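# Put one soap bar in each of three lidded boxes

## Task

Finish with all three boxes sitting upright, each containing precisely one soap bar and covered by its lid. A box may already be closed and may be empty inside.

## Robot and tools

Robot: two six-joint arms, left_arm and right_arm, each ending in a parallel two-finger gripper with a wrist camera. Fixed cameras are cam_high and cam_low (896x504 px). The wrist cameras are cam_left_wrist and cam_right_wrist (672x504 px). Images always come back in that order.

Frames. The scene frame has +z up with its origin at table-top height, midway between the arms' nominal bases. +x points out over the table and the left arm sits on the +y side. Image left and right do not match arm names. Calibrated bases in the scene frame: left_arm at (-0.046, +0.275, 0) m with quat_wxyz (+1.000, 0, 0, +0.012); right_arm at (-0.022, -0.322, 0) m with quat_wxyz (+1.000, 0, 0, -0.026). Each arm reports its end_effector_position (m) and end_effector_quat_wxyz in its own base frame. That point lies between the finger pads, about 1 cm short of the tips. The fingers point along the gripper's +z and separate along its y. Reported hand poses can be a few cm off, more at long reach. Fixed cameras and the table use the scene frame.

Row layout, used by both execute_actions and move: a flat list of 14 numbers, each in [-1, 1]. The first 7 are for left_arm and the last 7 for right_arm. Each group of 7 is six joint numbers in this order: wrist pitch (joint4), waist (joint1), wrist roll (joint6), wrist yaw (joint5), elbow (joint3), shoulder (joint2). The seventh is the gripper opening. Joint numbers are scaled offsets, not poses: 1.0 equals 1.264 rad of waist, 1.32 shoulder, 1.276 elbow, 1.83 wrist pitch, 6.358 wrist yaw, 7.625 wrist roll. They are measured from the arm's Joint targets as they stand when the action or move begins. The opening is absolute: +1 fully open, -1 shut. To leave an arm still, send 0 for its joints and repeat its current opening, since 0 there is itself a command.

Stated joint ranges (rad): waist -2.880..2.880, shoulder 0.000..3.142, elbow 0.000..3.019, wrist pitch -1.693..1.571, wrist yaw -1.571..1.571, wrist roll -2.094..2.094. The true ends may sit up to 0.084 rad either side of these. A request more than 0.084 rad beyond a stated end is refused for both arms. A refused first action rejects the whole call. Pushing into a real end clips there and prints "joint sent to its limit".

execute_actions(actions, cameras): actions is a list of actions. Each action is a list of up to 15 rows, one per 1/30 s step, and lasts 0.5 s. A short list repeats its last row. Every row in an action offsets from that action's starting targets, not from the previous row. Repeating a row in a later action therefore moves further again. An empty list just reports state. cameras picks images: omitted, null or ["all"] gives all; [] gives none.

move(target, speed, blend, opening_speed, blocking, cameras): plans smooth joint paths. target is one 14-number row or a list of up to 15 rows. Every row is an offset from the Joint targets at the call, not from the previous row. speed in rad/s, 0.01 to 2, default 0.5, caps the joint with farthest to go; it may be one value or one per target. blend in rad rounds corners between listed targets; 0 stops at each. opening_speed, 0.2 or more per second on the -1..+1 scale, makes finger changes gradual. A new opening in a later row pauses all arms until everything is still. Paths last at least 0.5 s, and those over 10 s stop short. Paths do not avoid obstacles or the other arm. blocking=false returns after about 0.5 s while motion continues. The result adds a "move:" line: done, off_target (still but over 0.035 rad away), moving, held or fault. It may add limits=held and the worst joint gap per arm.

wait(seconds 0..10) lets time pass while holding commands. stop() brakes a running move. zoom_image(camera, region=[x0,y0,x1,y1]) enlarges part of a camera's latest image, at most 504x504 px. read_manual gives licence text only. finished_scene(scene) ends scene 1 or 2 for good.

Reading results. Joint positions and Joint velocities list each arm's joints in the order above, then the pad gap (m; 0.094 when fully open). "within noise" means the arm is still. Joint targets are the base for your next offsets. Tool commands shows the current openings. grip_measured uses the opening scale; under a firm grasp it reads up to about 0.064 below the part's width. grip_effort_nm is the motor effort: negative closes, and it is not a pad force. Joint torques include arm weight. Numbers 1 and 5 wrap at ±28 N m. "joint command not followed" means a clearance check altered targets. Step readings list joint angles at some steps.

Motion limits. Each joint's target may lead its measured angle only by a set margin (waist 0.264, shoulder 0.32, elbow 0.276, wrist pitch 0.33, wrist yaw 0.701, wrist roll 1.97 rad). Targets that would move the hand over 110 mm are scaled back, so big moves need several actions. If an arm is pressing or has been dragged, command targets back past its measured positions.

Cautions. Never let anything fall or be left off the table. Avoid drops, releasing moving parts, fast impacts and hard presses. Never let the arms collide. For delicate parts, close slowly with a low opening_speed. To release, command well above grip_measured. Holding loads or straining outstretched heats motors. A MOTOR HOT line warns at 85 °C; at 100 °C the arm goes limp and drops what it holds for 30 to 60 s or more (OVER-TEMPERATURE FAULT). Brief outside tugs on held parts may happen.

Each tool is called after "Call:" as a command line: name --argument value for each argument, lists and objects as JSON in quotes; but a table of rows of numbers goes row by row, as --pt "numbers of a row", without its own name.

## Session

Call:
execute_actions --actions '[]'

Call:
zoom_image --camera "cam_high" --region '[300, 150, 550, 330]'

Scene clock: 0.00 s.
left_arm: end_effector_position=(+0.2820, +0.4381, +0.1433) grip_measured=+1.000 grip_effort_nm=n/a end_effector_quat_wxyz=(+0.152, -0.543, +0.653, +0.506) | right_arm: end_effector_position=(+0.3367, +0.3360, +0.3143) grip_measured=+1.000 grip_effort_nm=n/a end_effector_quat_wxyz=(+0.207, -0.617, +0.710, +0.270)
Joint names: [wrist pitch, waist, wrist roll, wrist yaw, elbow, shoulder]
Joint positions: left_arm=[-0.387 0.714 -0.356 -1.023 0.983 1.61 0.094] | right_arm=[-1.176 0.584 -0.726 -0.588 1.338 1.338 0.094]
Joint velocities: within noise
Joint torques (N m): no reading
Motor temperatures (°C): left_arm=[27 28 29 28 36 33 30] | right_arm=[30 32 28 30 44 28 30]
Heat: left arm: hottest elbow 36 °C; right arm: hottest elbow 44 °C.
Joint targets: left_arm=[-0.385 0.714 -0.356 -1.023 1.002 1.614] | right_arm=[-1.174 0.584 -0.726 -0.588 1.364 1.342]
Tool commands: left_gripper/opening=+1.0 right_gripper/opening=+1.0

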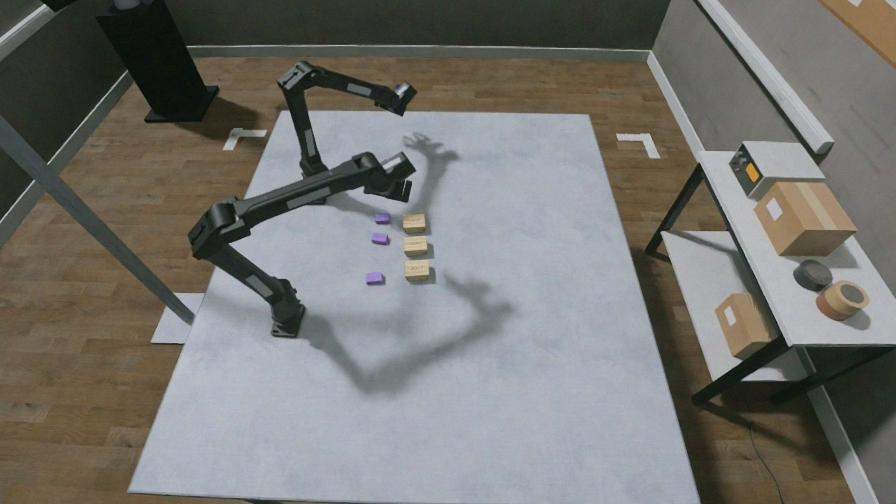

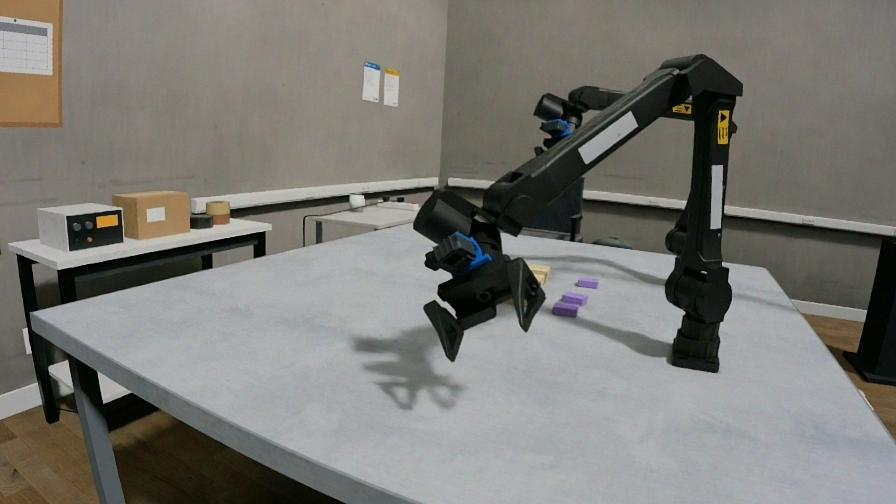

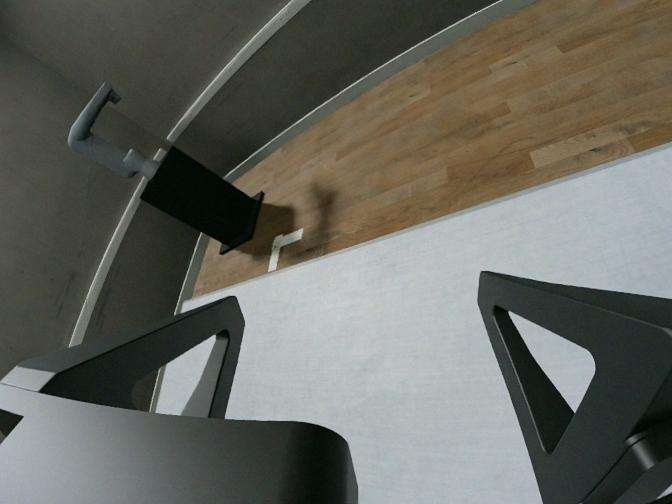

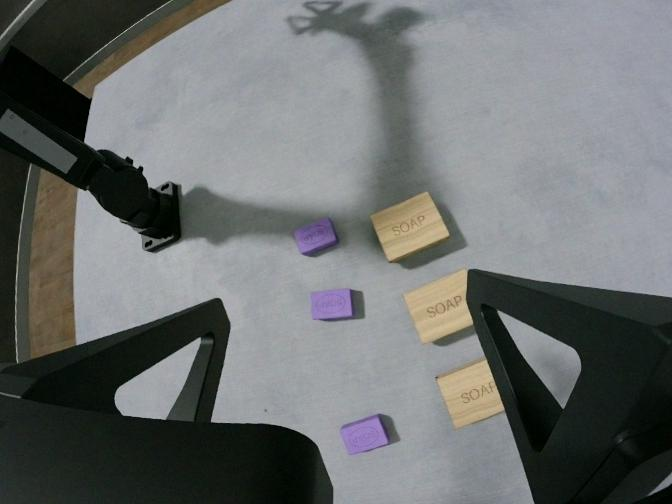

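Scaled by 2.016 from the camera's 896x504 image, which has a finer 1280x720 frame.

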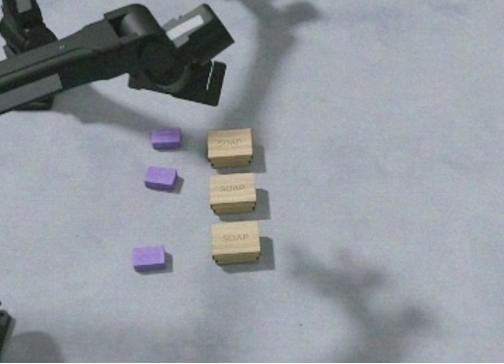

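Call:
move --target '[-0.6913,-0.565,-0.0306,0.161,0.3903,-0.149,1,-0.1546,-0.6203,0.0662,0.0676,-0.1144,-0.2159,1]' --speed 0.7 --cameras '[]'

Call:
move --target '[0,-0.466,0,0,0,0,1,0,0,0,0,0,0,1]' --speed 0.7 --cameras '["cam_left_wrist","cam_high"]'

Scene clock: 17.30 s.
left_arm: end_effector_position=(+0.4053, +0.0014, +0.2792) grip_measured=+1.000 grip_effort_nm=-0.012 end_effector_quat_wxyz=(-0.020, -0.285, +0.958, +0.007) | right_arm: end_effector_position=(+0.3420, -0.0401, +0.3236) grip_measured=+1.000 grip_effort_nm=-0.056 end_effector_quat_wxyz=(+0.156, -0.031, +0.986, +0.047)
Joint names: [wrist pitch, waist, wrist roll, wrist yaw, elbow, shoulder]
Joint positions: left_arm=[-1.639 0.004 -0.575 -0.003 1.45 1.425 0.094] | right_arm=[-1.449 -0.195 -0.235 -0.16 1.23 1.065 0.094]
Joint velocities: within noise
Joint torques (N m): left_arm=[0.47 -1.85 -0.19 0.05 14.64 -14.56] | right_arm=[0.58 -0.44 0.11 -0.21 9.18 -7.06]
Motor temperatures (°C): left_arm=[27 28 29 28 39 34 30] | right_arm=[30 32 28 30 48 29 30]
Heat: left arm: hottest elbow 39 °C; right arm: hottest elbow 48 °C.
Joint targets: left_arm=[-1.650 0.000 -0.589 0.001 1.500 1.417] | right_arm=[-1.457 -0.200 -0.221 -0.158 1.217 1.057]
move: off_target (left_arm); left_arm: the elbow is farthest, 0.050 rad from its target
No camera images: "cameras" was empty.

Scene clock: 18.70 s.
left_arm: end_effector_position=(+0.3366, -0.2258, +0.2792) grip_measured=+1.000 grip_effort_nm=-0.007 end_effector_quat_wxyz=(-0.018, +0.007, +1.000, +0.012) | right_arm: end_effector_position=(+0.3420, -0.0401, +0.3236) grip_measured=+1.000 grip_effort_nm=-0.046 end_effector_quat_wxyz=(+0.156, -0.031, +0.986, +0.047)
Joint names: [wrist pitch, waist, wrist roll, wrist yaw, elbow, shoulder]
Joint positions: left_arm=[-1.639 -0.59 -0.576 -0.001 1.45 1.425 0.094] | right_arm=[-1.449 -0.195 -0.234 -0.16 1.23 1.065 0.094]
Joint velocities: within noise
Joint torques (N m): left_arm=[0.54 -1.44 -0.21 -0.03 14.67 -14.74] | right_arm=[0.57 -0.44 0.13 -0.21 9.18 -7.06]
Motor temperatures (°C): left_arm=[27 28 29 28 39 34 30] | right_arm=[30 32 28 30 48 29 30]
Heat: left arm: hottest elbow 39 °C; right arm: hottest elbow 48 °C.
Joint targets: left_arm=[-1.650 -0.589 -0.589 0.001 1.500 1.417] | right_arm=[-1.457 -0.200 -0.221 -0.158 1.218 1.057]
move: off_target (left_arm); left_arm: the elbow is farthest, 0.050 rad from its target
Images, in order (width x height): cam_high 896x504, cam_left_wrist 672x504.

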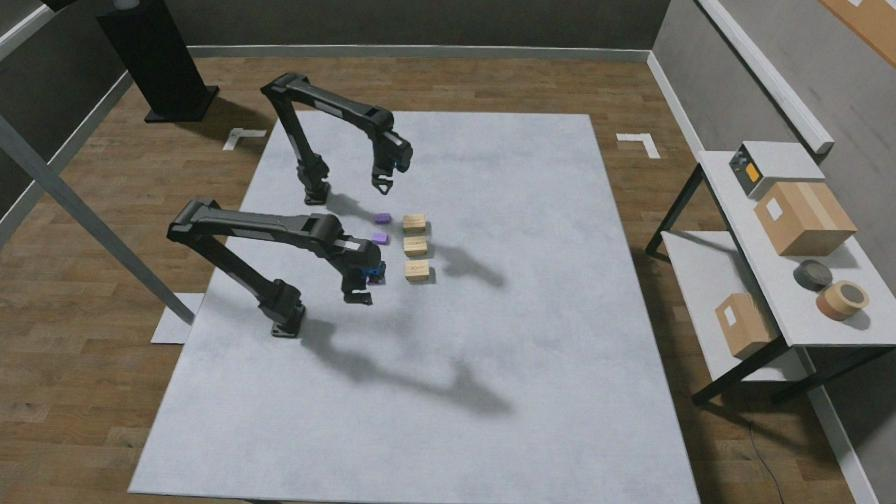

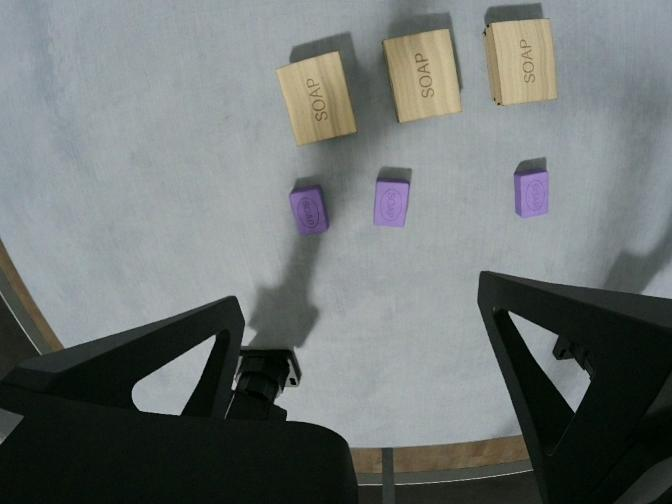

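Call:
move --target '[0.3197,0.1131,0.0059,0,-0.2696,0.2023,1,0,0,0,0,0,0,1]' --speed 0.5 --cameras '["cam_left_wrist"]'

Scene clock: 49.37 s.
left_arm: end_effector_position=(+0.4107, -0.2011, +0.0700) grip_measured=+1.000 grip_effort_nm=-0.012 end_effector_quat_wxyz=(-0.005, -0.052, +0.999, +0.003) | right_arm: end_effector_position=(+0.3420, -0.0401, +0.3234) grip_measured=+1.000 grip_effort_nm=-0.042 end_effector_quat_wxyz=(+0.156, -0.031, +0.986, +0.047)
Joint names: [wrist pitch, waist, wrist roll, wrist yaw, elbow, shoulder]
Joint positions: left_arm=[-1.078 -0.455 -0.559 -0.001 1.163 1.668 0.094] | right_arm=[-1.449 -0.195 -0.234 -0.16 1.229 1.065 0.094]
Joint velocities: within noise
Joint torques (N m): left_arm=[1.58 -0.97 0.11 -0.03 8.28 -15.79] | right_arm=[0.58 -0.38 0.12 -0.22 9.21 -7]
Motor temperatures (°C): left_arm=[27 28 29 28 42 34 30] | right_arm=[30 32 28 30 51 29 30]
Heat: left arm: hottest elbow 42 °C; right arm: hottest elbow 51 °C.
Joint targets: left_arm=[-1.065 -0.446 -0.544 0.001 1.156 1.684] | right_arm=[-1.457 -0.200 -0.221 -0.158 1.217 1.057]
move: done
Images, in order (width x height): cam_left_wrist 672x504.

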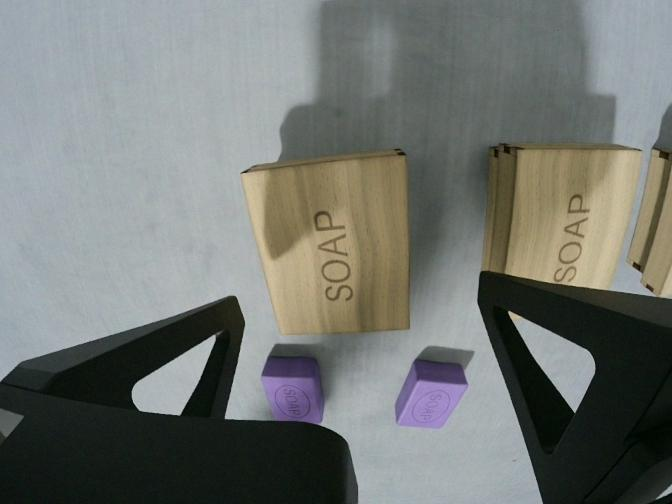

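Call:
move --pt "0 0.0241 0.0027 0 0 0 1 0 0 0 0 0 0 1" --pt "0.0525 0.0241 0.0027 0 -0.0353 0.0386 1 0 0 0 0 0 0 1" --pt "0.0525 0.0241 0.0027 0 -0.0353 0.0386 0.2 0 0 0 0 0 0 1" --speed 0.1 --opening_speed 0.3 --cameras '["cam_left_wrist"]'

Scene clock: 71.83 s.
left_arm: end_effector_position=(+0.4188, -0.1892, +0.0388) grip_measured=+0.385 grip_effort_nm=-1.043 end_effector_quat_wxyz=(+0.001, -0.057, +0.998, +0.000) | right_arm: end_effector_position=(+0.3420, -0.0401, +0.3234) grip_measured=+1.000 grip_effort_nm=-0.046 end_effector_quat_wxyz=(+0.156, -0.031, +0.986, +0.047)
Joint names: [wrist pitch, waist, wrist roll, wrist yaw, elbow, shoulder]
Joint positions: left_arm=[-0.981 -0.424 -0.538 -0.001 1.121 1.708 0.065] | right_arm=[-1.449 -0.195 -0.234 -0.16 1.229 1.065 0.094]
Joint velocities: within noise
Joint torques (N m): left_arm=[1.59 -0.97 0.11 -0.03 7.58 -14.86] | right_arm=[0.58 -0.44 0.13 -0.22 9.21 -7.06]
Motor temperatures (°C): left_arm=[27 28 29 28 43 34 30] | right_arm=[30 32 28 30 51 29 30]
Heat: left arm: hottest elbow 43 °C; right arm: hottest elbow 51 °C.
Joint targets: left_arm=[-0.969 -0.416 -0.524 0.001 1.111 1.735] | right_arm=[-1.457 -0.200 -0.221 -0.158 1.217 1.057]
move: done
Images, in order (width x height): cam_left_wrist 672x504.

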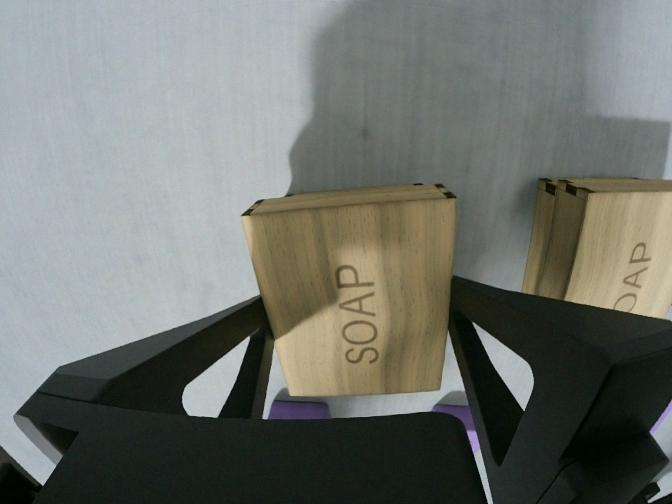

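Call:
move --pt "0 0 0 0 0.047 0 0.2 0 0 0 0 0 0 1" --pt "-0.1011 0 0 0 0.1105 -0.0932 0.2 0 0 0 0 0 0 1" --pt "-0.159 0.1313 0.0241 0 0.3926 0.1424 0.2 0 0 0 0 0 0 1" --speed '[0.1,0.15,0.5]' --cameras '["cam_high","cam_left_wrist"]'

Call:
zoom_image --camera "cam_high" --region '[350, 180, 500, 300]'

Scene clock: 89.37 s.
left_arm: end_effector_position=(+0.5463, -0.1413, +0.0941) grip_measured=+0.385 grip_effort_nm=-1.038 end_effector_quat_wxyz=(-0.008, -0.051, +0.999, +0.003) | right_arm: end_effector_position=(+0.3420, -0.0401, +0.3234) grip_measured=+1.000 grip_effort_nm=-0.051 end_effector_quat_wxyz=(+0.156, -0.031, +0.986, +0.047)
Joint names: [wrist pitch, waist, wrist roll, wrist yaw, elbow, shoulder]
Joint positions: left_arm=[-1.249 -0.252 -0.355 -0.001 1.56 1.899 0.065] | right_arm=[-1.449 -0.195 -0.234 -0.16 1.229 1.065 0.094]
Joint velocities: within noise
Joint torques (N m): left_arm=[0.57 -1.38 0.1 -0.02 14.31 -19.84] | right_arm=[0.58 -0.38 0.12 -0.22 9.21 -7]
Motor temperatures (°C): left_arm=[27 28 29 28 43 35 31] | right_arm=[30 32 28 30 52 29 30]
Heat: left arm: hottest elbow 43 °C; right arm: hottest elbow 52 °C.
Joint targets: left_arm=[-1.260 -0.250 -0.340 0.001 1.612 1.923] | right_arm=[-1.457 -0.200 -0.221 -0.158 1.217 1.057]
move: off_target (left_arm); left_arm: the elbow is farthest, 0.052 rad from its target
Images, in order (width x height): cam_high 896x504, cam_left_wrist 672x504.

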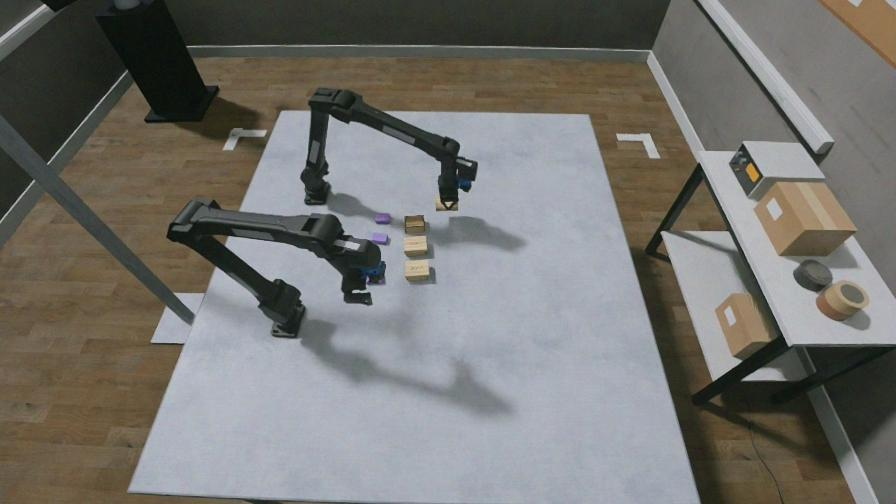

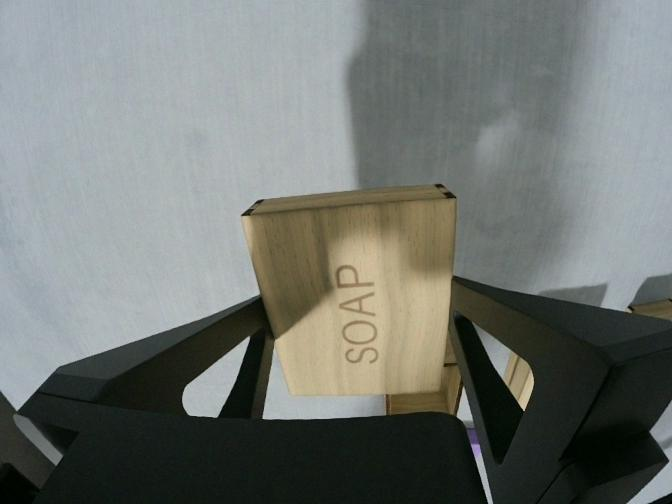

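Scaled by 3.360 from the camera's 896x504 image, which has a finer 1280x720 frame.

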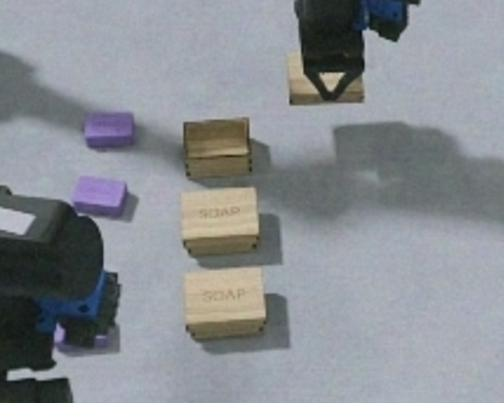

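Call:
move --pt "0.1235 0 0 0 -0.0917 0.0833 0.2 0 0 0 0 0 0 1" --pt "0.1235 0 0 0 -0.0917 0.0833 0.9 0 0 0 0 0 0 1" --pt "0.1235 0 0 0 -0.042 0.0833 0.9 0 0 0 0 0 0 1" --pt "0 0 0 0 0 0 0.9 0 0 0 0 0 0 1" --speed '[0.1,0.1,0.1,0.2]' --opening_speed 0.5 --cameras '["cam_left_wrist"]'

Call:
move --target '[0,-0.1582,-0.0249,0,-0.5031,-0.4864,0.4,0,0,0,0,0,0,1]' --speed 0.5 --cameras '["cam_left_wrist"]'

Scene clock: 109.10 s.
left_arm: end_effector_position=(+0.5464, -0.1413, +0.0753) grip_measured=+0.897 grip_effort_nm=0.139 end_effector_quat_wxyz=(-0.024, -0.051, +0.998, +0.008) | right_arm: end_effector_position=(+0.3420, -0.0401, +0.3234) grip_measured=+1.000 grip_effort_nm=-0.056 end_effector_quat_wxyz=(+0.156, -0.031, +0.986, +0.047)
Joint names: [wrist pitch, waist, wrist roll, wrist yaw, elbow, shoulder]
Joint positions: left_arm=[-1.249 -0.252 -0.354 -0.001 1.565 1.937 0.089] | right_arm=[-1.449 -0.195 -0.234 -0.16 1.229 1.065 0.094]
Joint velocities: within noise
Joint torques (N m): left_arm=[0.73 -1.38 0.1 -0.02 13.68 -23.94] | right_arm=[0.58 -0.44 0.12 -0.22 9.21 -7]
Motor temperatures (°C): left_arm=[27 28 29 28 47 36 31] | right_arm=[30 32 28 30 52 29 30]
Heat: left arm: hottest elbow 47 °C; right arm: hottest elbow 52 °C.
Joint targets: left_arm=[-1.260 -0.250 -0.340 0.001 1.612 1.923] | right_arm=[-1.457 -0.200 -0.221 -0.158 1.217 1.057]
move: off_target (left_arm); left_arm: the elbow is farthest, 0.047 rad from its target
Images, in order (width x height): cam_left_wrist 672x504.

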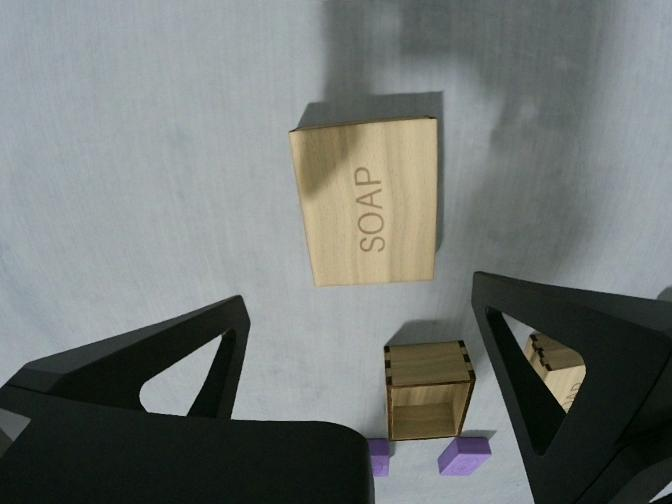

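Scene clock: 111.10 s.
left_arm: end_effector_position=(+0.3152, -0.1487, +0.1509) grip_measured=+0.403 grip_effort_nm=-0.149 end_effector_quat_wxyz=(+0.004, -0.038, +0.999, -0.002) | right_arm: end_effector_position=(+0.3420, -0.0401, +0.3234) grip_measured=+1.000 grip_effort_nm=-0.051 end_effector_quat_wxyz=(+0.156, -0.031, +0.986, +0.047)
Joint names: [wrist pitch, waist, wrist roll, wrist yaw, elbow, shoulder]
Joint positions: left_arm=[-1.252 -0.44 -0.515 -0.001 0.981 1.291 0.066] | right_arm=[-1.449 -0.195 -0.234 -0.16 1.229 1.065 0.094]
Joint velocities: within noise
Joint torques (N m): left_arm=[0.76 -2.32 -0.24 -0.03 8.75 -11.93] | right_arm=[0.57 -0.38 0.12 -0.22 9.21 -7]
Motor temperatures (°C): left_arm=[27 28 29 28 47 36 31] | right_arm=[30 32 28 30 52 29 30]
Heat: left arm: hottest elbow 47 °C; right arm: hottest elbow 52 °C.
Joint targets: left_arm=[-1.260 -0.450 -0.530 0.001 0.970 1.281] | right_arm=[-1.457 -0.200 -0.221 -0.158 1.217 1.057]
move: done
Images, in order (width x height): cam_left_wrist 672x504.

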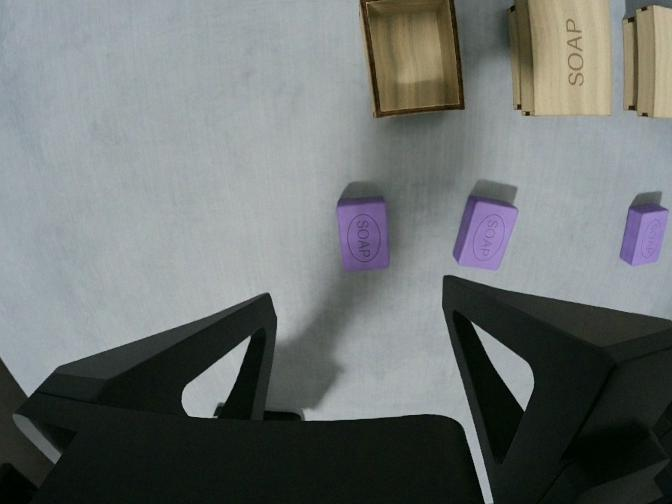

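Call:
move --target '[0.1372,-0.038,-0.0079,0,-0.1317,0.0788,0.4,0,0,0,0,0,0,1]' --speed 0.2 --cameras '["cam_left_wrist"]'

Scene clock: 143.03 s.
left_arm: end_effector_position=(+0.2959, -0.1567, +0.0683) grip_measured=+0.403 grip_effort_nm=-0.149 end_effector_quat_wxyz=(-0.002, -0.045, +0.999, +0.002) | right_arm: end_effector_position=(+0.3420, -0.0401, +0.3234) grip_measured=+1.000 grip_effort_nm=-0.046 end_effector_quat_wxyz=(+0.156, -0.031, +0.986, +0.047)
Joint names: [wrist pitch, waist, wrist roll, wrist yaw, elbow, shoulder]
Joint positions: left_arm=[-1.022 -0.486 -0.575 -0.001 0.812 1.366 0.066] | right_arm=[-1.449 -0.195 -0.234 -0.16 1.229 1.065 0.094]
Joint velocities: within noise
Joint torques (N m): left_arm=[1.63 -2.43 -0.17 -0.04 7.8 -9.35] | right_arm=[0.58 -0.44 0.12 -0.22 9.21 -7.06]
Motor temperatures (°C): left_arm=[27 28 29 28 45 36 30] | right_arm=[30 32 28 30 52 29 30]
Heat: left arm: hottest elbow 45 °C; right arm: hottest elbow 52 °C.
Joint targets: left_arm=[-1.009 -0.497 -0.590 0.001 0.802 1.385] | right_arm=[-1.457 -0.200 -0.221 -0.158 1.217 1.057]
move: done
Images, in order (width x height): cam_left_wrist 672x504.

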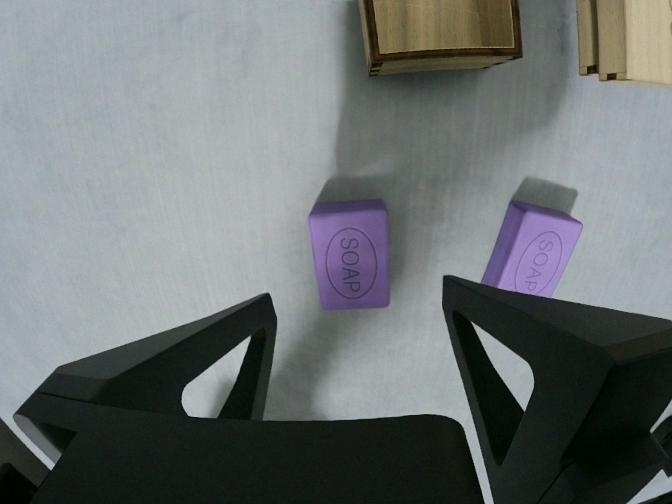

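Call:
move --pt "0.0732 0.0206 0 0 -0.0455 0.0583 0.4 0 0 0 0 0 0 1" --pt "0.0732 0.0206 0 0 -0.0455 0.0583 -0.28 0 0 0 0 0 0 1" --speed 0.12 --opening_speed 0.3 --cameras '["cam_left_wrist"]'

Scene clock: 170.07 s.
left_arm: end_effector_position=(+0.2960, -0.1557, +0.0268) grip_measured=-0.234 grip_effort_nm=-0.984 end_effector_quat_wxyz=(-0.001, -0.046, +0.999, +0.001) | right_arm: end_effector_position=(+0.3420, -0.0401, +0.3234) grip_measured=+1.000 grip_effort_nm=-0.056 end_effector_quat_wxyz=(+0.156, -0.031, +0.986, +0.047)
Joint names: [wrist pitch, waist, wrist roll, wrist yaw, elbow, shoulder]
Joint positions: left_arm=[-0.888 -0.483 -0.576 -0.001 0.754 1.441 0.036] | right_arm=[-1.449 -0.195 -0.234 -0.16 1.229 1.065 0.094]
Joint velocities: within noise
Joint torques (N m): left_arm=[1.58 -0.67 -0.26 -0.03 7.04 -9.58] | right_arm=[0.58 -0.44 0.12 -0.22 9.21 -7.06]
Motor temperatures (°C): left_arm=[27 28 29 28 43 35 30] | right_arm=[30 32 28 30 52 29 30]
Heat: left arm: hottest elbow 43 °C; right arm: hottest elbow 52 °C.
Joint targets: left_arm=[-0.875 -0.471 -0.590 0.001 0.744 1.462] | right_arm=[-1.457 -0.200 -0.221 -0.158 1.217 1.057]
move: done
Images, in order (width x height): cam_left_wrist 672x504.

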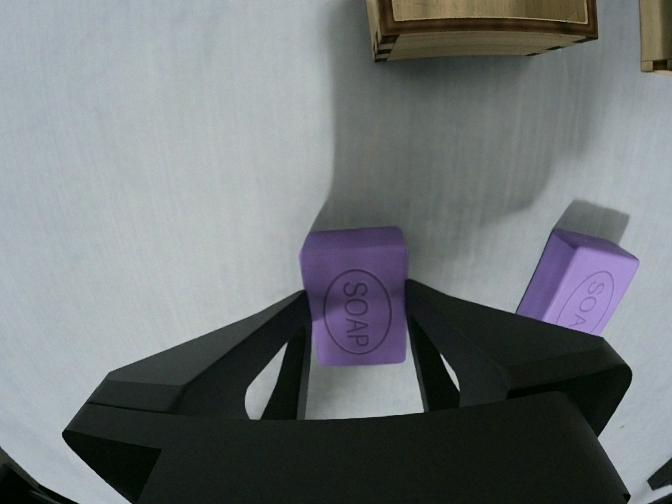

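Call:
move --pt "0 0 0 0 0.047 0 -0.28 0 0 0 0 0 0 1" --pt "-0.17 0 0 0 0.1583 -0.1417 -0.28 0 0 0 0 0 0 1" --pt "-0.1803 0.044 0.0083 0 0.4185 0.1235 -0.28 0 0 0 0 0 0 1" --speed '[0.15,0.25,0.3]' --cameras '["cam_left_wrist"]'

Call:
zoom_image --camera "cam_left_wrist" --region '[200, 100, 540, 440]'

Scene clock: 192.43 s.
left_arm: end_effector_position=(+0.4152, -0.1892, +0.1192) grip_measured=-0.237 grip_effort_nm=-1.043 end_effector_quat_wxyz=(-0.001, -0.057, +0.998, +0.001) | right_arm: end_effector_position=(+0.3420, -0.0401, +0.3234) grip_measured=+1.000 grip_effort_nm=-0.056 end_effector_quat_wxyz=(+0.156, -0.031, +0.986, +0.047)
Joint names: [wrist pitch, waist, wrist roll, wrist yaw, elbow, shoulder]
Joint positions: left_arm=[-1.194 -0.427 -0.542 -0.001 1.224 1.604 0.036] | right_arm=[-1.449 -0.195 -0.234 -0.16 1.229 1.065 0.094]
Joint velocities: within noise
Joint torques (N m): left_arm=[0.57 -0.73 0.15 -0.03 14.2 -14.62] | right_arm=[0.59 -0.44 0.12 -0.22 9.21 -7.06]
Motor temperatures (°C): left_arm=[27 28 29 28 42 34 31] | right_arm=[30 32 28 30 52 29 30]
Heat: left arm: hottest elbow 42 °C; right arm: hottest elbow 52 °C.
Joint targets: left_arm=[-1.205 -0.416 -0.527 0.001 1.278 1.625] | right_arm=[-1.457 -0.200 -0.221 -0.158 1.217 1.057]
move: off_target (left_arm); left_arm: the elbow is farthest, 0.054 rad from its target
Images, in order (width x height): cam_left_wrist 672x504.

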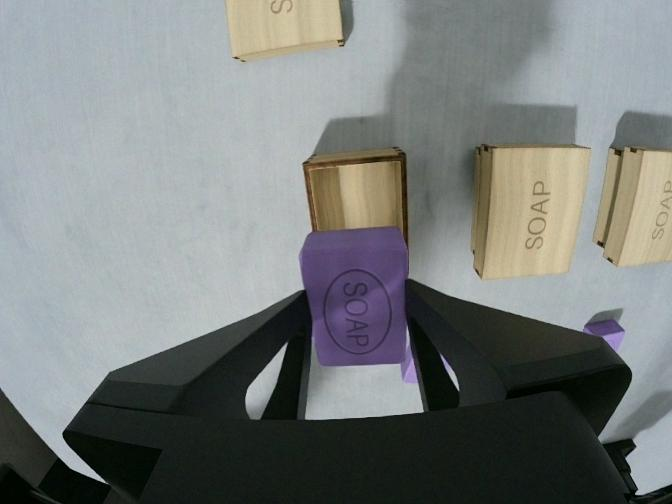

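Scaled by 1.482 from the camera's 672x504 image, which has a finer 960x720 frame.

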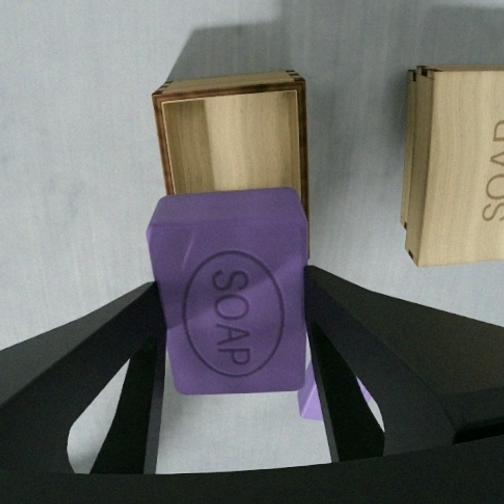

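Call:
move --target '[0.0836,-0.019,0.0019,0,-0.1003,0.0492,-0.28,0,0,0,0,0,0,1]' --speed 0.15 --cameras '["cam_left_wrist"]'

Call:
zoom_image --camera "cam_left_wrist" --region '[220, 130, 500, 410]'

Scene clock: 215.73 s.
left_arm: end_effector_position=(+0.4169, -0.1907, +0.0685) grip_measured=-0.237 grip_effort_nm=-1.033 end_effector_quat_wxyz=(-0.002, -0.049, +0.999, +0.001) | right_arm: end_effector_position=(+0.3420, -0.0401, +0.3234) grip_measured=+1.000 grip_effort_nm=-0.046 end_effector_quat_wxyz=(+0.156, -0.031, +0.986, +0.047)
Joint names: [wrist pitch, waist, wrist roll, wrist yaw, elbow, shoulder]
Joint positions: left_arm=[-1.065 -0.428 -0.527 -0.001 1.158 1.668 0.036] | right_arm=[-1.449 -0.195 -0.234 -0.16 1.229 1.065 0.094]
Joint velocities: within noise
Joint torques (N m): left_arm=[1.57 -2.49 0.13 -0.04 8.14 -15.09] | right_arm=[0.57 -0.38 0.12 -0.22 9.21 -7.06]
Motor temperatures (°C): left_arm=[27 28 29 28 45 35 32] | right_arm=[30 32 28 30 52 29 30]
Heat: left arm: hottest elbow 45 °C; right arm: hottest elbow 52 °C.
Joint targets: left_arm=[-1.052 -0.440 -0.512 0.001 1.150 1.690] | right_arm=[-1.457 -0.200 -0.221 -0.158 1.217 1.057]
move: done
Images, in order (width x height): cam_left_wrist 672x504.

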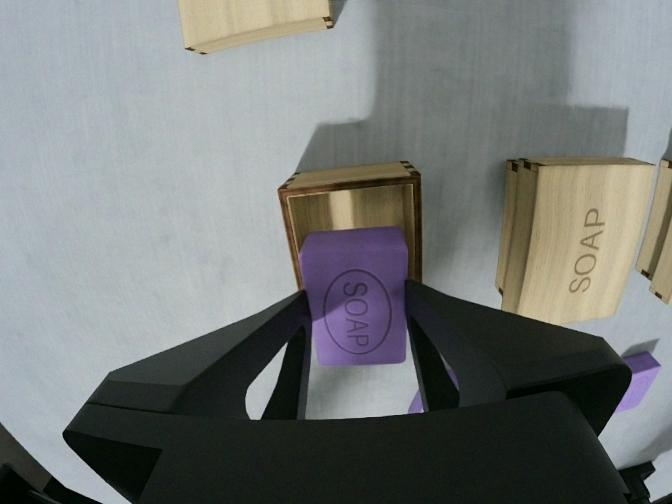

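Scaled by 1.800 from the camera's 672x504 image, which has a finer 960x720 frame.

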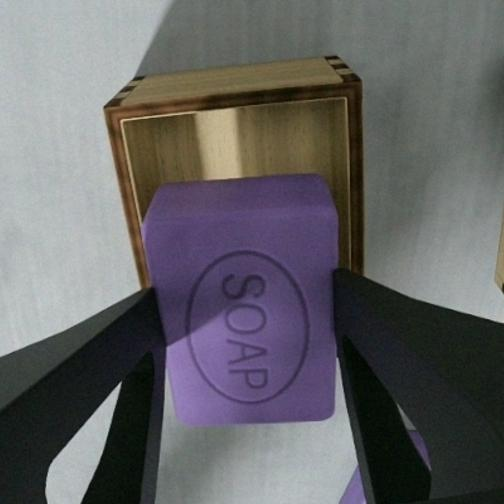

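Call:
move --target '[0.0459,-0.0015,0,0,-0.0282,0.0371,-0.28,0,0,0,0,0,0,1]' --speed 0.08 --cameras '["cam_left_wrist"]'

Call:
zoom_image --camera "cam_left_wrist" --region '[220, 130, 500, 410]'

Scene clock: 241.83 s.
left_arm: end_effector_position=(+0.4181, -0.1920, +0.0369) grip_measured=-0.238 grip_effort_nm=-1.038 end_effector_quat_wxyz=(+0.000, -0.048, +0.999, +0.000) | right_arm: end_effector_position=(+0.3420, -0.0401, +0.3234) grip_measured=+1.000 grip_effort_nm=-0.046 end_effector_quat_wxyz=(+0.156, -0.031, +0.986, +0.047)
Joint names: [wrist pitch, waist, wrist roll, wrist yaw, elbow, shoulder]
Joint positions: left_arm=[-0.981 -0.43 -0.527 -0.001 1.123 1.714 0.036] | right_arm=[-1.449 -0.195 -0.234 -0.16 1.229 1.065 0.094]
Joint velocities: within noise
Joint torques (N m): left_arm=[1.63 -2.2 0.11 -0.03 7.64 -15.09] | right_arm=[0.57 -0.38 0.12 -0.22 9.21 -7.06]
Motor temperatures (°C): left_arm=[27 28 29 28 44 35 32] | right_arm=[30 32 28 30 52 29 30]
Heat: left arm: hottest elbow 44 °C; right arm: hottest elbow 52 °C.
Joint targets: left_arm=[-0.968 -0.442 -0.512 0.001 1.114 1.739] | right_arm=[-1.457 -0.200 -0.221 -0.158 1.217 1.057]
move: done
Images, in order (width x height): cam_left_wrist 672x504.

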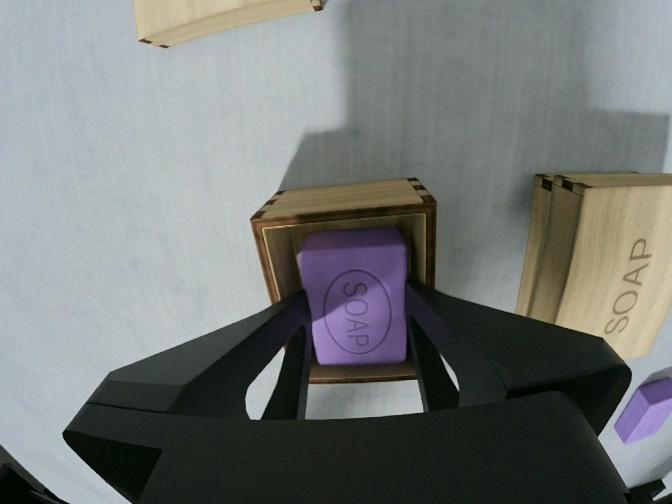

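Scaled by 1.800 from the camera's 672x504 image, which has a finer 960x720 frame.

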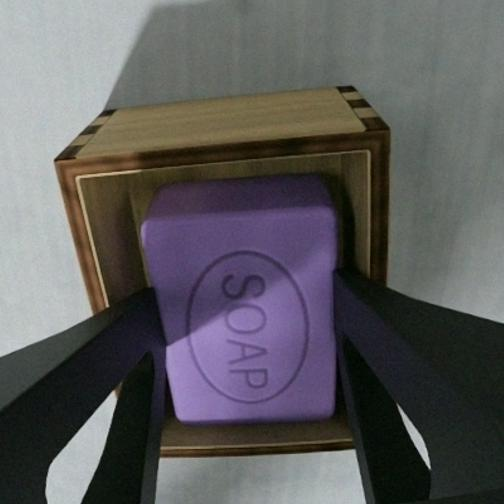

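Call:
move --pt "0 0 0 0 0 0 -0.02 0 0 0 0 0 0 1" --pt "0 0 0 0 0 0 -0.14 0 0 0 0 0 0 1" --opening_speed 0.3 --cameras '["cam_left_wrist"]'

Call:
move --pt "0 0 0 0 0.047 0 -0.14 0 0 0 0 0 0 1" --pt "-0.13 0 0 0 0.13 -0.105 -0.14 0 0 0 0 0 0 1" --speed 0.1 --cameras '["cam_left_wrist","cam_high"]'

Scene clock: 302.63 s.
left_arm: end_effector_position=(+0.4181, -0.1922, +0.0369) grip_measured=-0.136 grip_effort_nm=-0.149 end_effector_quat_wxyz=(+0.000, -0.048, +0.999, +0.000) | right_arm: end_effector_position=(+0.3420, -0.0401, +0.3234) grip_measured=+1.000 grip_effort_nm=-0.046 end_effector_quat_wxyz=(+0.156, -0.031, +0.986, +0.047)
Joint names: [wrist pitch, waist, wrist roll, wrist yaw, elbow, shoulder]
Joint positions: left_arm=[-0.98 -0.43 -0.526 -0.001 1.123 1.714 0.041] | right_arm=[-1.449 -0.195 -0.234 -0.16 1.229 1.065 0.094]
Joint velocities: within noise
Joint torques (N m): left_arm=[1.59 -2.55 0.1 -0.03 7.64 -15.09] | right_arm=[0.58 -0.38 0.12 -0.22 9.21 -7.06]
Motor temperatures (°C): left_arm=[27 28 29 28 43 34 32] | right_arm=[30 32 28 30 52 29 30]
Heat: left arm: hottest elbow 43 °C; right arm: hottest elbow 52 °C.
Joint targets: left_arm=[-0.968 -0.442 -0.512 0.001 1.114 1.739] | right_arm=[-1.457 -0.200 -0.221 -0.158 1.217 1.057]
move: done
Images, in order (width x height): cam_left_wrist 672x504.

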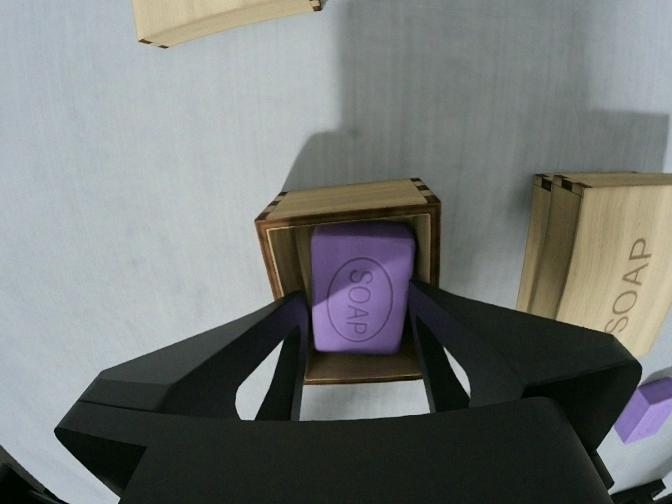

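Scene clock: 306.10 s.
left_arm: end_effector_position=(+0.4164, -0.1914, +0.1158) grip_measured=-0.137 grip_effort_nm=-0.144 end_effector_quat_wxyz=(-0.004, -0.048, +0.999, +0.003) | right_arm: end_effector_position=(+0.3420, -0.0401, +0.3234) grip_measured=+1.000 grip_effort_nm=-0.051 end_effector_quat_wxyz=(+0.156, -0.031, +0.986, +0.047)
Joint names: [wrist pitch, waist, wrist roll, wrist yaw, elbow, shoulder]
Joint positions: left_arm=[-1.195 -0.43 -0.526 -0.001 1.23 1.617 0.041] | right_arm=[-1.449 -0.195 -0.234 -0.16 1.229 1.065 0.094]
Joint velocities: within noise
Joint torques (N m): left_arm=[0.47 -2.43 0.1 -0.04 13.94 -18.14] | right_arm=[0.58 -0.38 0.12 -0.22 9.21 -7.06]
Motor temperatures (°C): left_arm=[27 28 29 28 43 34 32] | right_arm=[30 32 28 30 52 29 30]
Heat: left arm: hottest elbow 43 °C; right arm: hottest elbow 52 °C.
Joint targets: left_arm=[-1.206 -0.442 -0.512 0.001 1.280 1.600] | right_arm=[-1.457 -0.200 -0.221 -0.158 1.217 1.057]
move: off_target (left_arm); left_arm: the elbow is farthest, 0.050 rad from its target
Images, in order (width x height): cam_high 896x504, cam_left_wrist 672x504.

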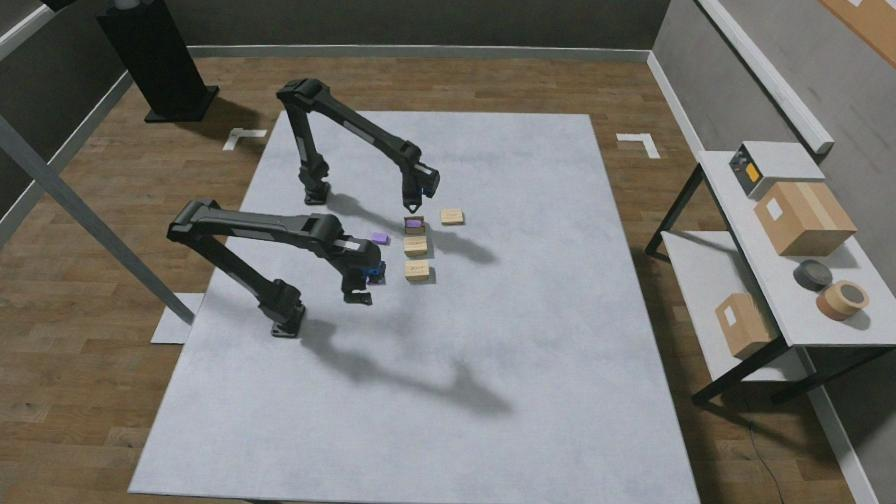

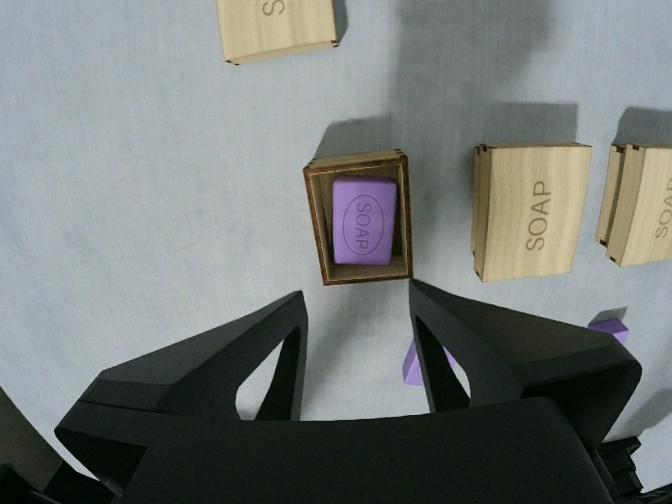

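Call:
move --target '[-0.0295,0.152,0.0226,0,0.260,0.245,1,0,0,0,0,0,0,1]' --cameras '["cam_left_wrist"]'

Scene clock: 318.83 s.
left_arm: end_effector_position=(+0.5472, -0.1399, +0.0930) grip_measured=+0.997 grip_effort_nm=0.129 end_effector_quat_wxyz=(-0.009, -0.053, +0.999, +0.003) | right_arm: end_effector_position=(+0.3420, -0.0401, +0.3234) grip_measured=+1.000 grip_effort_nm=-0.042 end_effector_quat_wxyz=(+0.156, -0.031, +0.986, +0.047)
Joint names: [wrist pitch, waist, wrist roll, wrist yaw, elbow, shoulder]
Joint positions: left_arm=[-1.248 -0.25 -0.355 -0.001 1.562 1.903 0.094] | right_arm=[-1.449 -0.195 -0.234 -0.16 1.229 1.065 0.094]
Joint velocities: within noise
Joint torques (N m): left_arm=[0.58 -1.55 0.06 -0.02 14.12 -20.13] | right_arm=[0.58 -0.44 0.12 -0.22 9.21 -7.06]
Motor temperatures (°C): left_arm=[27 28 29 28 45 35 31] | right_arm=[30 32 28 30 52 29 30]
Heat: left arm: hottest elbow 45 °C; right arm: hottest elbow 52 °C.
Joint targets: left_arm=[-1.260 -0.250 -0.340 0.001 1.612 1.924] | right_arm=[-1.457 -0.200 -0.221 -0.158 1.217 1.057]
move: off_target (left_arm); left_arm: the elbow is farthest, 0.050 rad from its target
Images, in order (width x height): cam_left_wrist 672x504.

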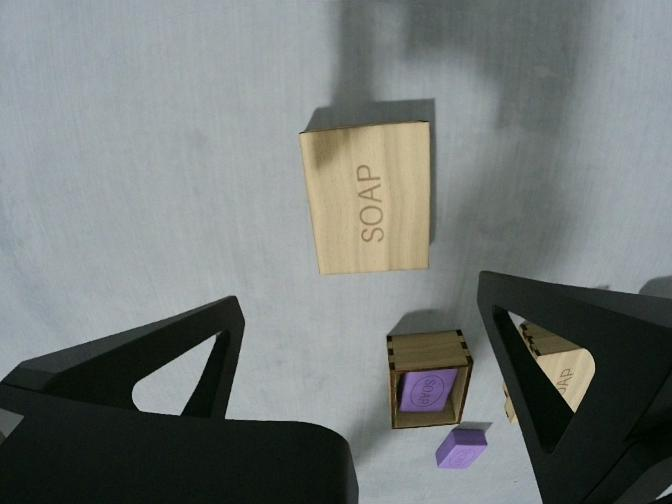

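Call:
move --target '[0.08,-0.012,0,0,-0.06,0.055,1,0,0,0,0,0,0,1]' --speed 0.2 --cameras '["cam_left_wrist"]'

Scene clock: 349.10 s.
left_arm: end_effector_position=(+0.5655, -0.1469, +0.0512) grip_measured=+0.997 grip_effort_nm=0.134 end_effector_quat_wxyz=(+0.010, -0.050, +0.999, -0.003) | right_arm: end_effector_position=(+0.3420, -0.0401, +0.3234) grip_measured=+1.000 grip_effort_nm=-0.046 end_effector_quat_wxyz=(+0.156, -0.031, +0.986, +0.047)
Joint names: [wrist pitch, waist, wrist roll, wrist yaw, elbow, shoulder]
Joint positions: left_arm=[-1.127 -0.254 -0.354 -0.001 1.545 1.967 0.094] | right_arm=[-1.449 -0.195 -0.234 -0.16 1.229 1.065 0.094]
Joint velocities: within noise
Joint torques (N m): left_arm=[1.74 -2.49 0.11 -0.02 8.44 -20.78] | right_arm=[0.58 -0.44 0.12 -0.22 9.21 -7]
Motor temperatures (°C): left_arm=[27 28 29 28 47 37 31] | right_arm=[30 32 28 30 52 29 30]
Heat: left arm: hottest elbow 47 °C; right arm: hottest elbow 52 °C.
Joint targets: left_arm=[-1.114 -0.265 -0.340 0.001 1.536 1.996] | right_arm=[-1.457 -0.200 -0.221 -0.158 1.217 1.057]
move: done
Images, in order (width x height): cam_left_wrist 672x504.

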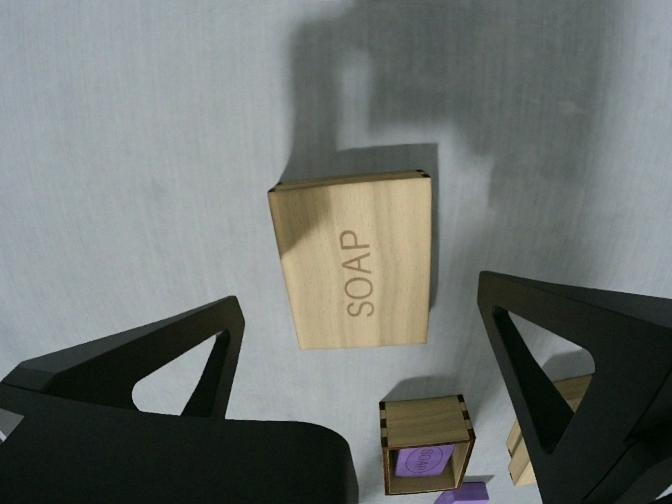

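Call:
move --pt "0.017 0 0 0 -0.0015 0.036 1 0 0 0 0 0 0 1" --pt "0.017 0 0 0 -0.0015 0.036 0.2 0 0 0 0 0 0 1" --speed 0.1 --opening_speed 0.3 --cameras '["cam_left_wrist"]'

Scene clock: 368.17 s.
left_arm: end_effector_position=(+0.5687, -0.1477, +0.0238) grip_measured=+0.364 grip_effort_nm=-1.028 end_effector_quat_wxyz=(+0.002, -0.050, +0.999, +0.000) | right_arm: end_effector_position=(+0.3420, -0.0401, +0.3234) grip_measured=+1.000 grip_effort_nm=-0.056 end_effector_quat_wxyz=(+0.156, -0.031, +0.986, +0.047)
Joint names: [wrist pitch, waist, wrist roll, wrist yaw, elbow, shoulder]
Joint positions: left_arm=[-1.095 -0.254 -0.354 -0.001 1.545 2.016 0.064] | right_arm=[-1.449 -0.195 -0.234 -0.16 1.229 1.065 0.094]
Joint velocities: within noise
Joint torques (N m): left_arm=[1.62 -2.49 0.1 -0.02 8.05 -20.72] | right_arm=[0.58 -0.44 0.13 -0.22 9.21 -7.12]
Motor temperatures (°C): left_arm=[27 28 29 28 46 37 31] | right_arm=[30 32 28 30 52 29 30]
Heat: left arm: hottest elbow 46 °C; right arm: hottest elbow 52 °C.
Joint targets: left_arm=[-1.082 -0.265 -0.340 0.001 1.534 2.044] | right_arm=[-1.457 -0.200 -0.221 -0.158 1.217 1.057]
move: done
Images, in order (width x height): cam_left_wrist 672x504.

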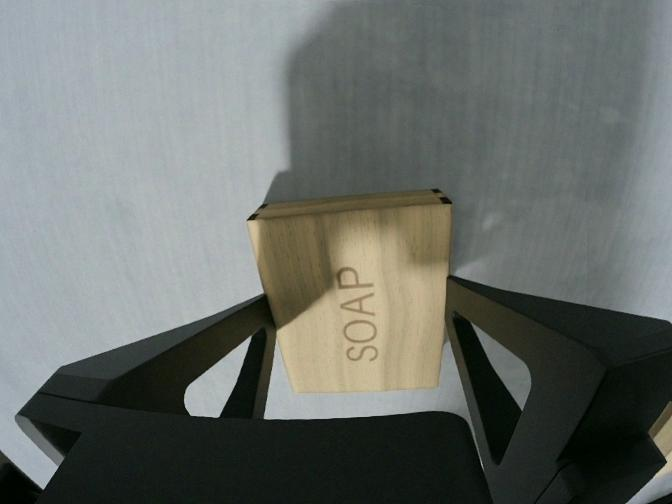

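Call:
move --pt "0 0 0 0 0.047 0 0.2 0 0 0 0 0 0 1" --pt "-0.109 0 0 0 0.122 -0.092 0.2 0 0 0 0 0 0 1" --pt "-0.0257 -0.14 -0.0266 0 -0.2696 -0.327 0.2 0 0 0 0 0 0 1" --pt "0.031 -0.14 -0.0266 0 -0.312 -0.259 0.2 0 0 0 0 0 0 1" --speed '[0.1,0.15,0.4,0.12]' --cameras '["cam_left_wrist"]'

Call:
zoom_image --camera "cam_left_wrist" --region '[220, 140, 500, 420]'

Scene clock: 398.73 s.
left_arm: end_effector_position=(+0.4149, -0.1931, +0.0582) grip_measured=+0.363 grip_effort_nm=-1.038 end_effector_quat_wxyz=(-0.002, -0.047, +0.999, +0.001) | right_arm: end_effector_position=(+0.3420, -0.0401, +0.3234) grip_measured=+1.000 grip_effort_nm=-0.056 end_effector_quat_wxyz=(+0.156, -0.031, +0.986, +0.047)
Joint names: [wrist pitch, waist, wrist roll, wrist yaw, elbow, shoulder]
Joint positions: left_arm=[-1.038 -0.435 -0.529 -0.001 1.143 1.68 0.064] | right_arm=[-1.449 -0.195 -0.234 -0.16 1.229 1.065 0.094]
Joint velocities: within noise
Joint torques (N m): left_arm=[1.57 -2.14 -0.23 -0.04 8.03 -15.44] | right_arm=[0.58 -0.44 0.12 -0.22 9.21 -7.06]
Motor temperatures (°C): left_arm=[27 28 29 28 45 39 32] | right_arm=[30 32 28 30 52 29 30]
Heat: left arm: hottest elbow 45 °C; right arm: hottest elbow 52 °C.
Joint targets: left_arm=[-1.026 -0.442 -0.543 0.001 1.135 1.702] | right_arm=[-1.457 -0.200 -0.221 -0.158 1.217 1.057]
move: done
Images, in order (width x height): cam_left_wrist 672x504.

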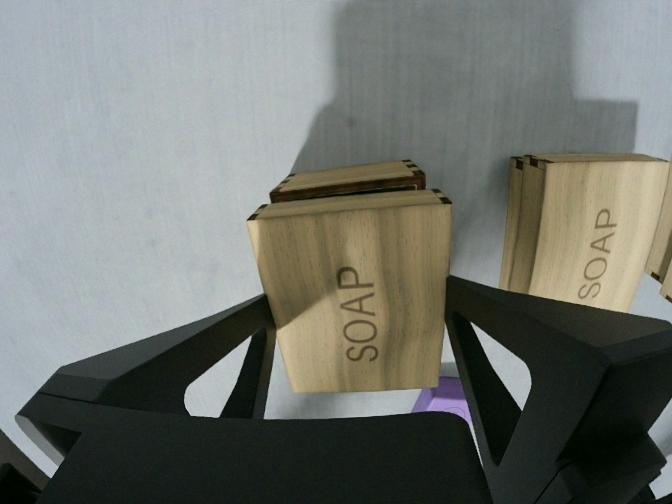

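Scaled by 1.800 from the camera's 672x504 image, which has a finer 960x720 frame.

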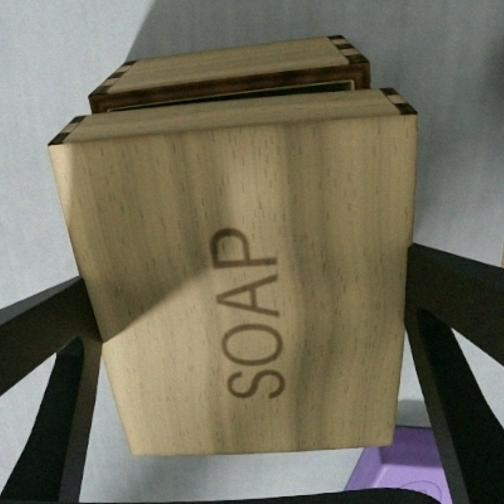

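Call:
zoom_image --camera "cam_left_wrist" --region '[230, 140, 470, 240]'

Scaled by 2.100 from the camera's 672x504 image, which has a finer 960x720 frame.

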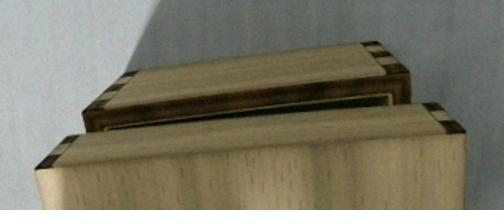

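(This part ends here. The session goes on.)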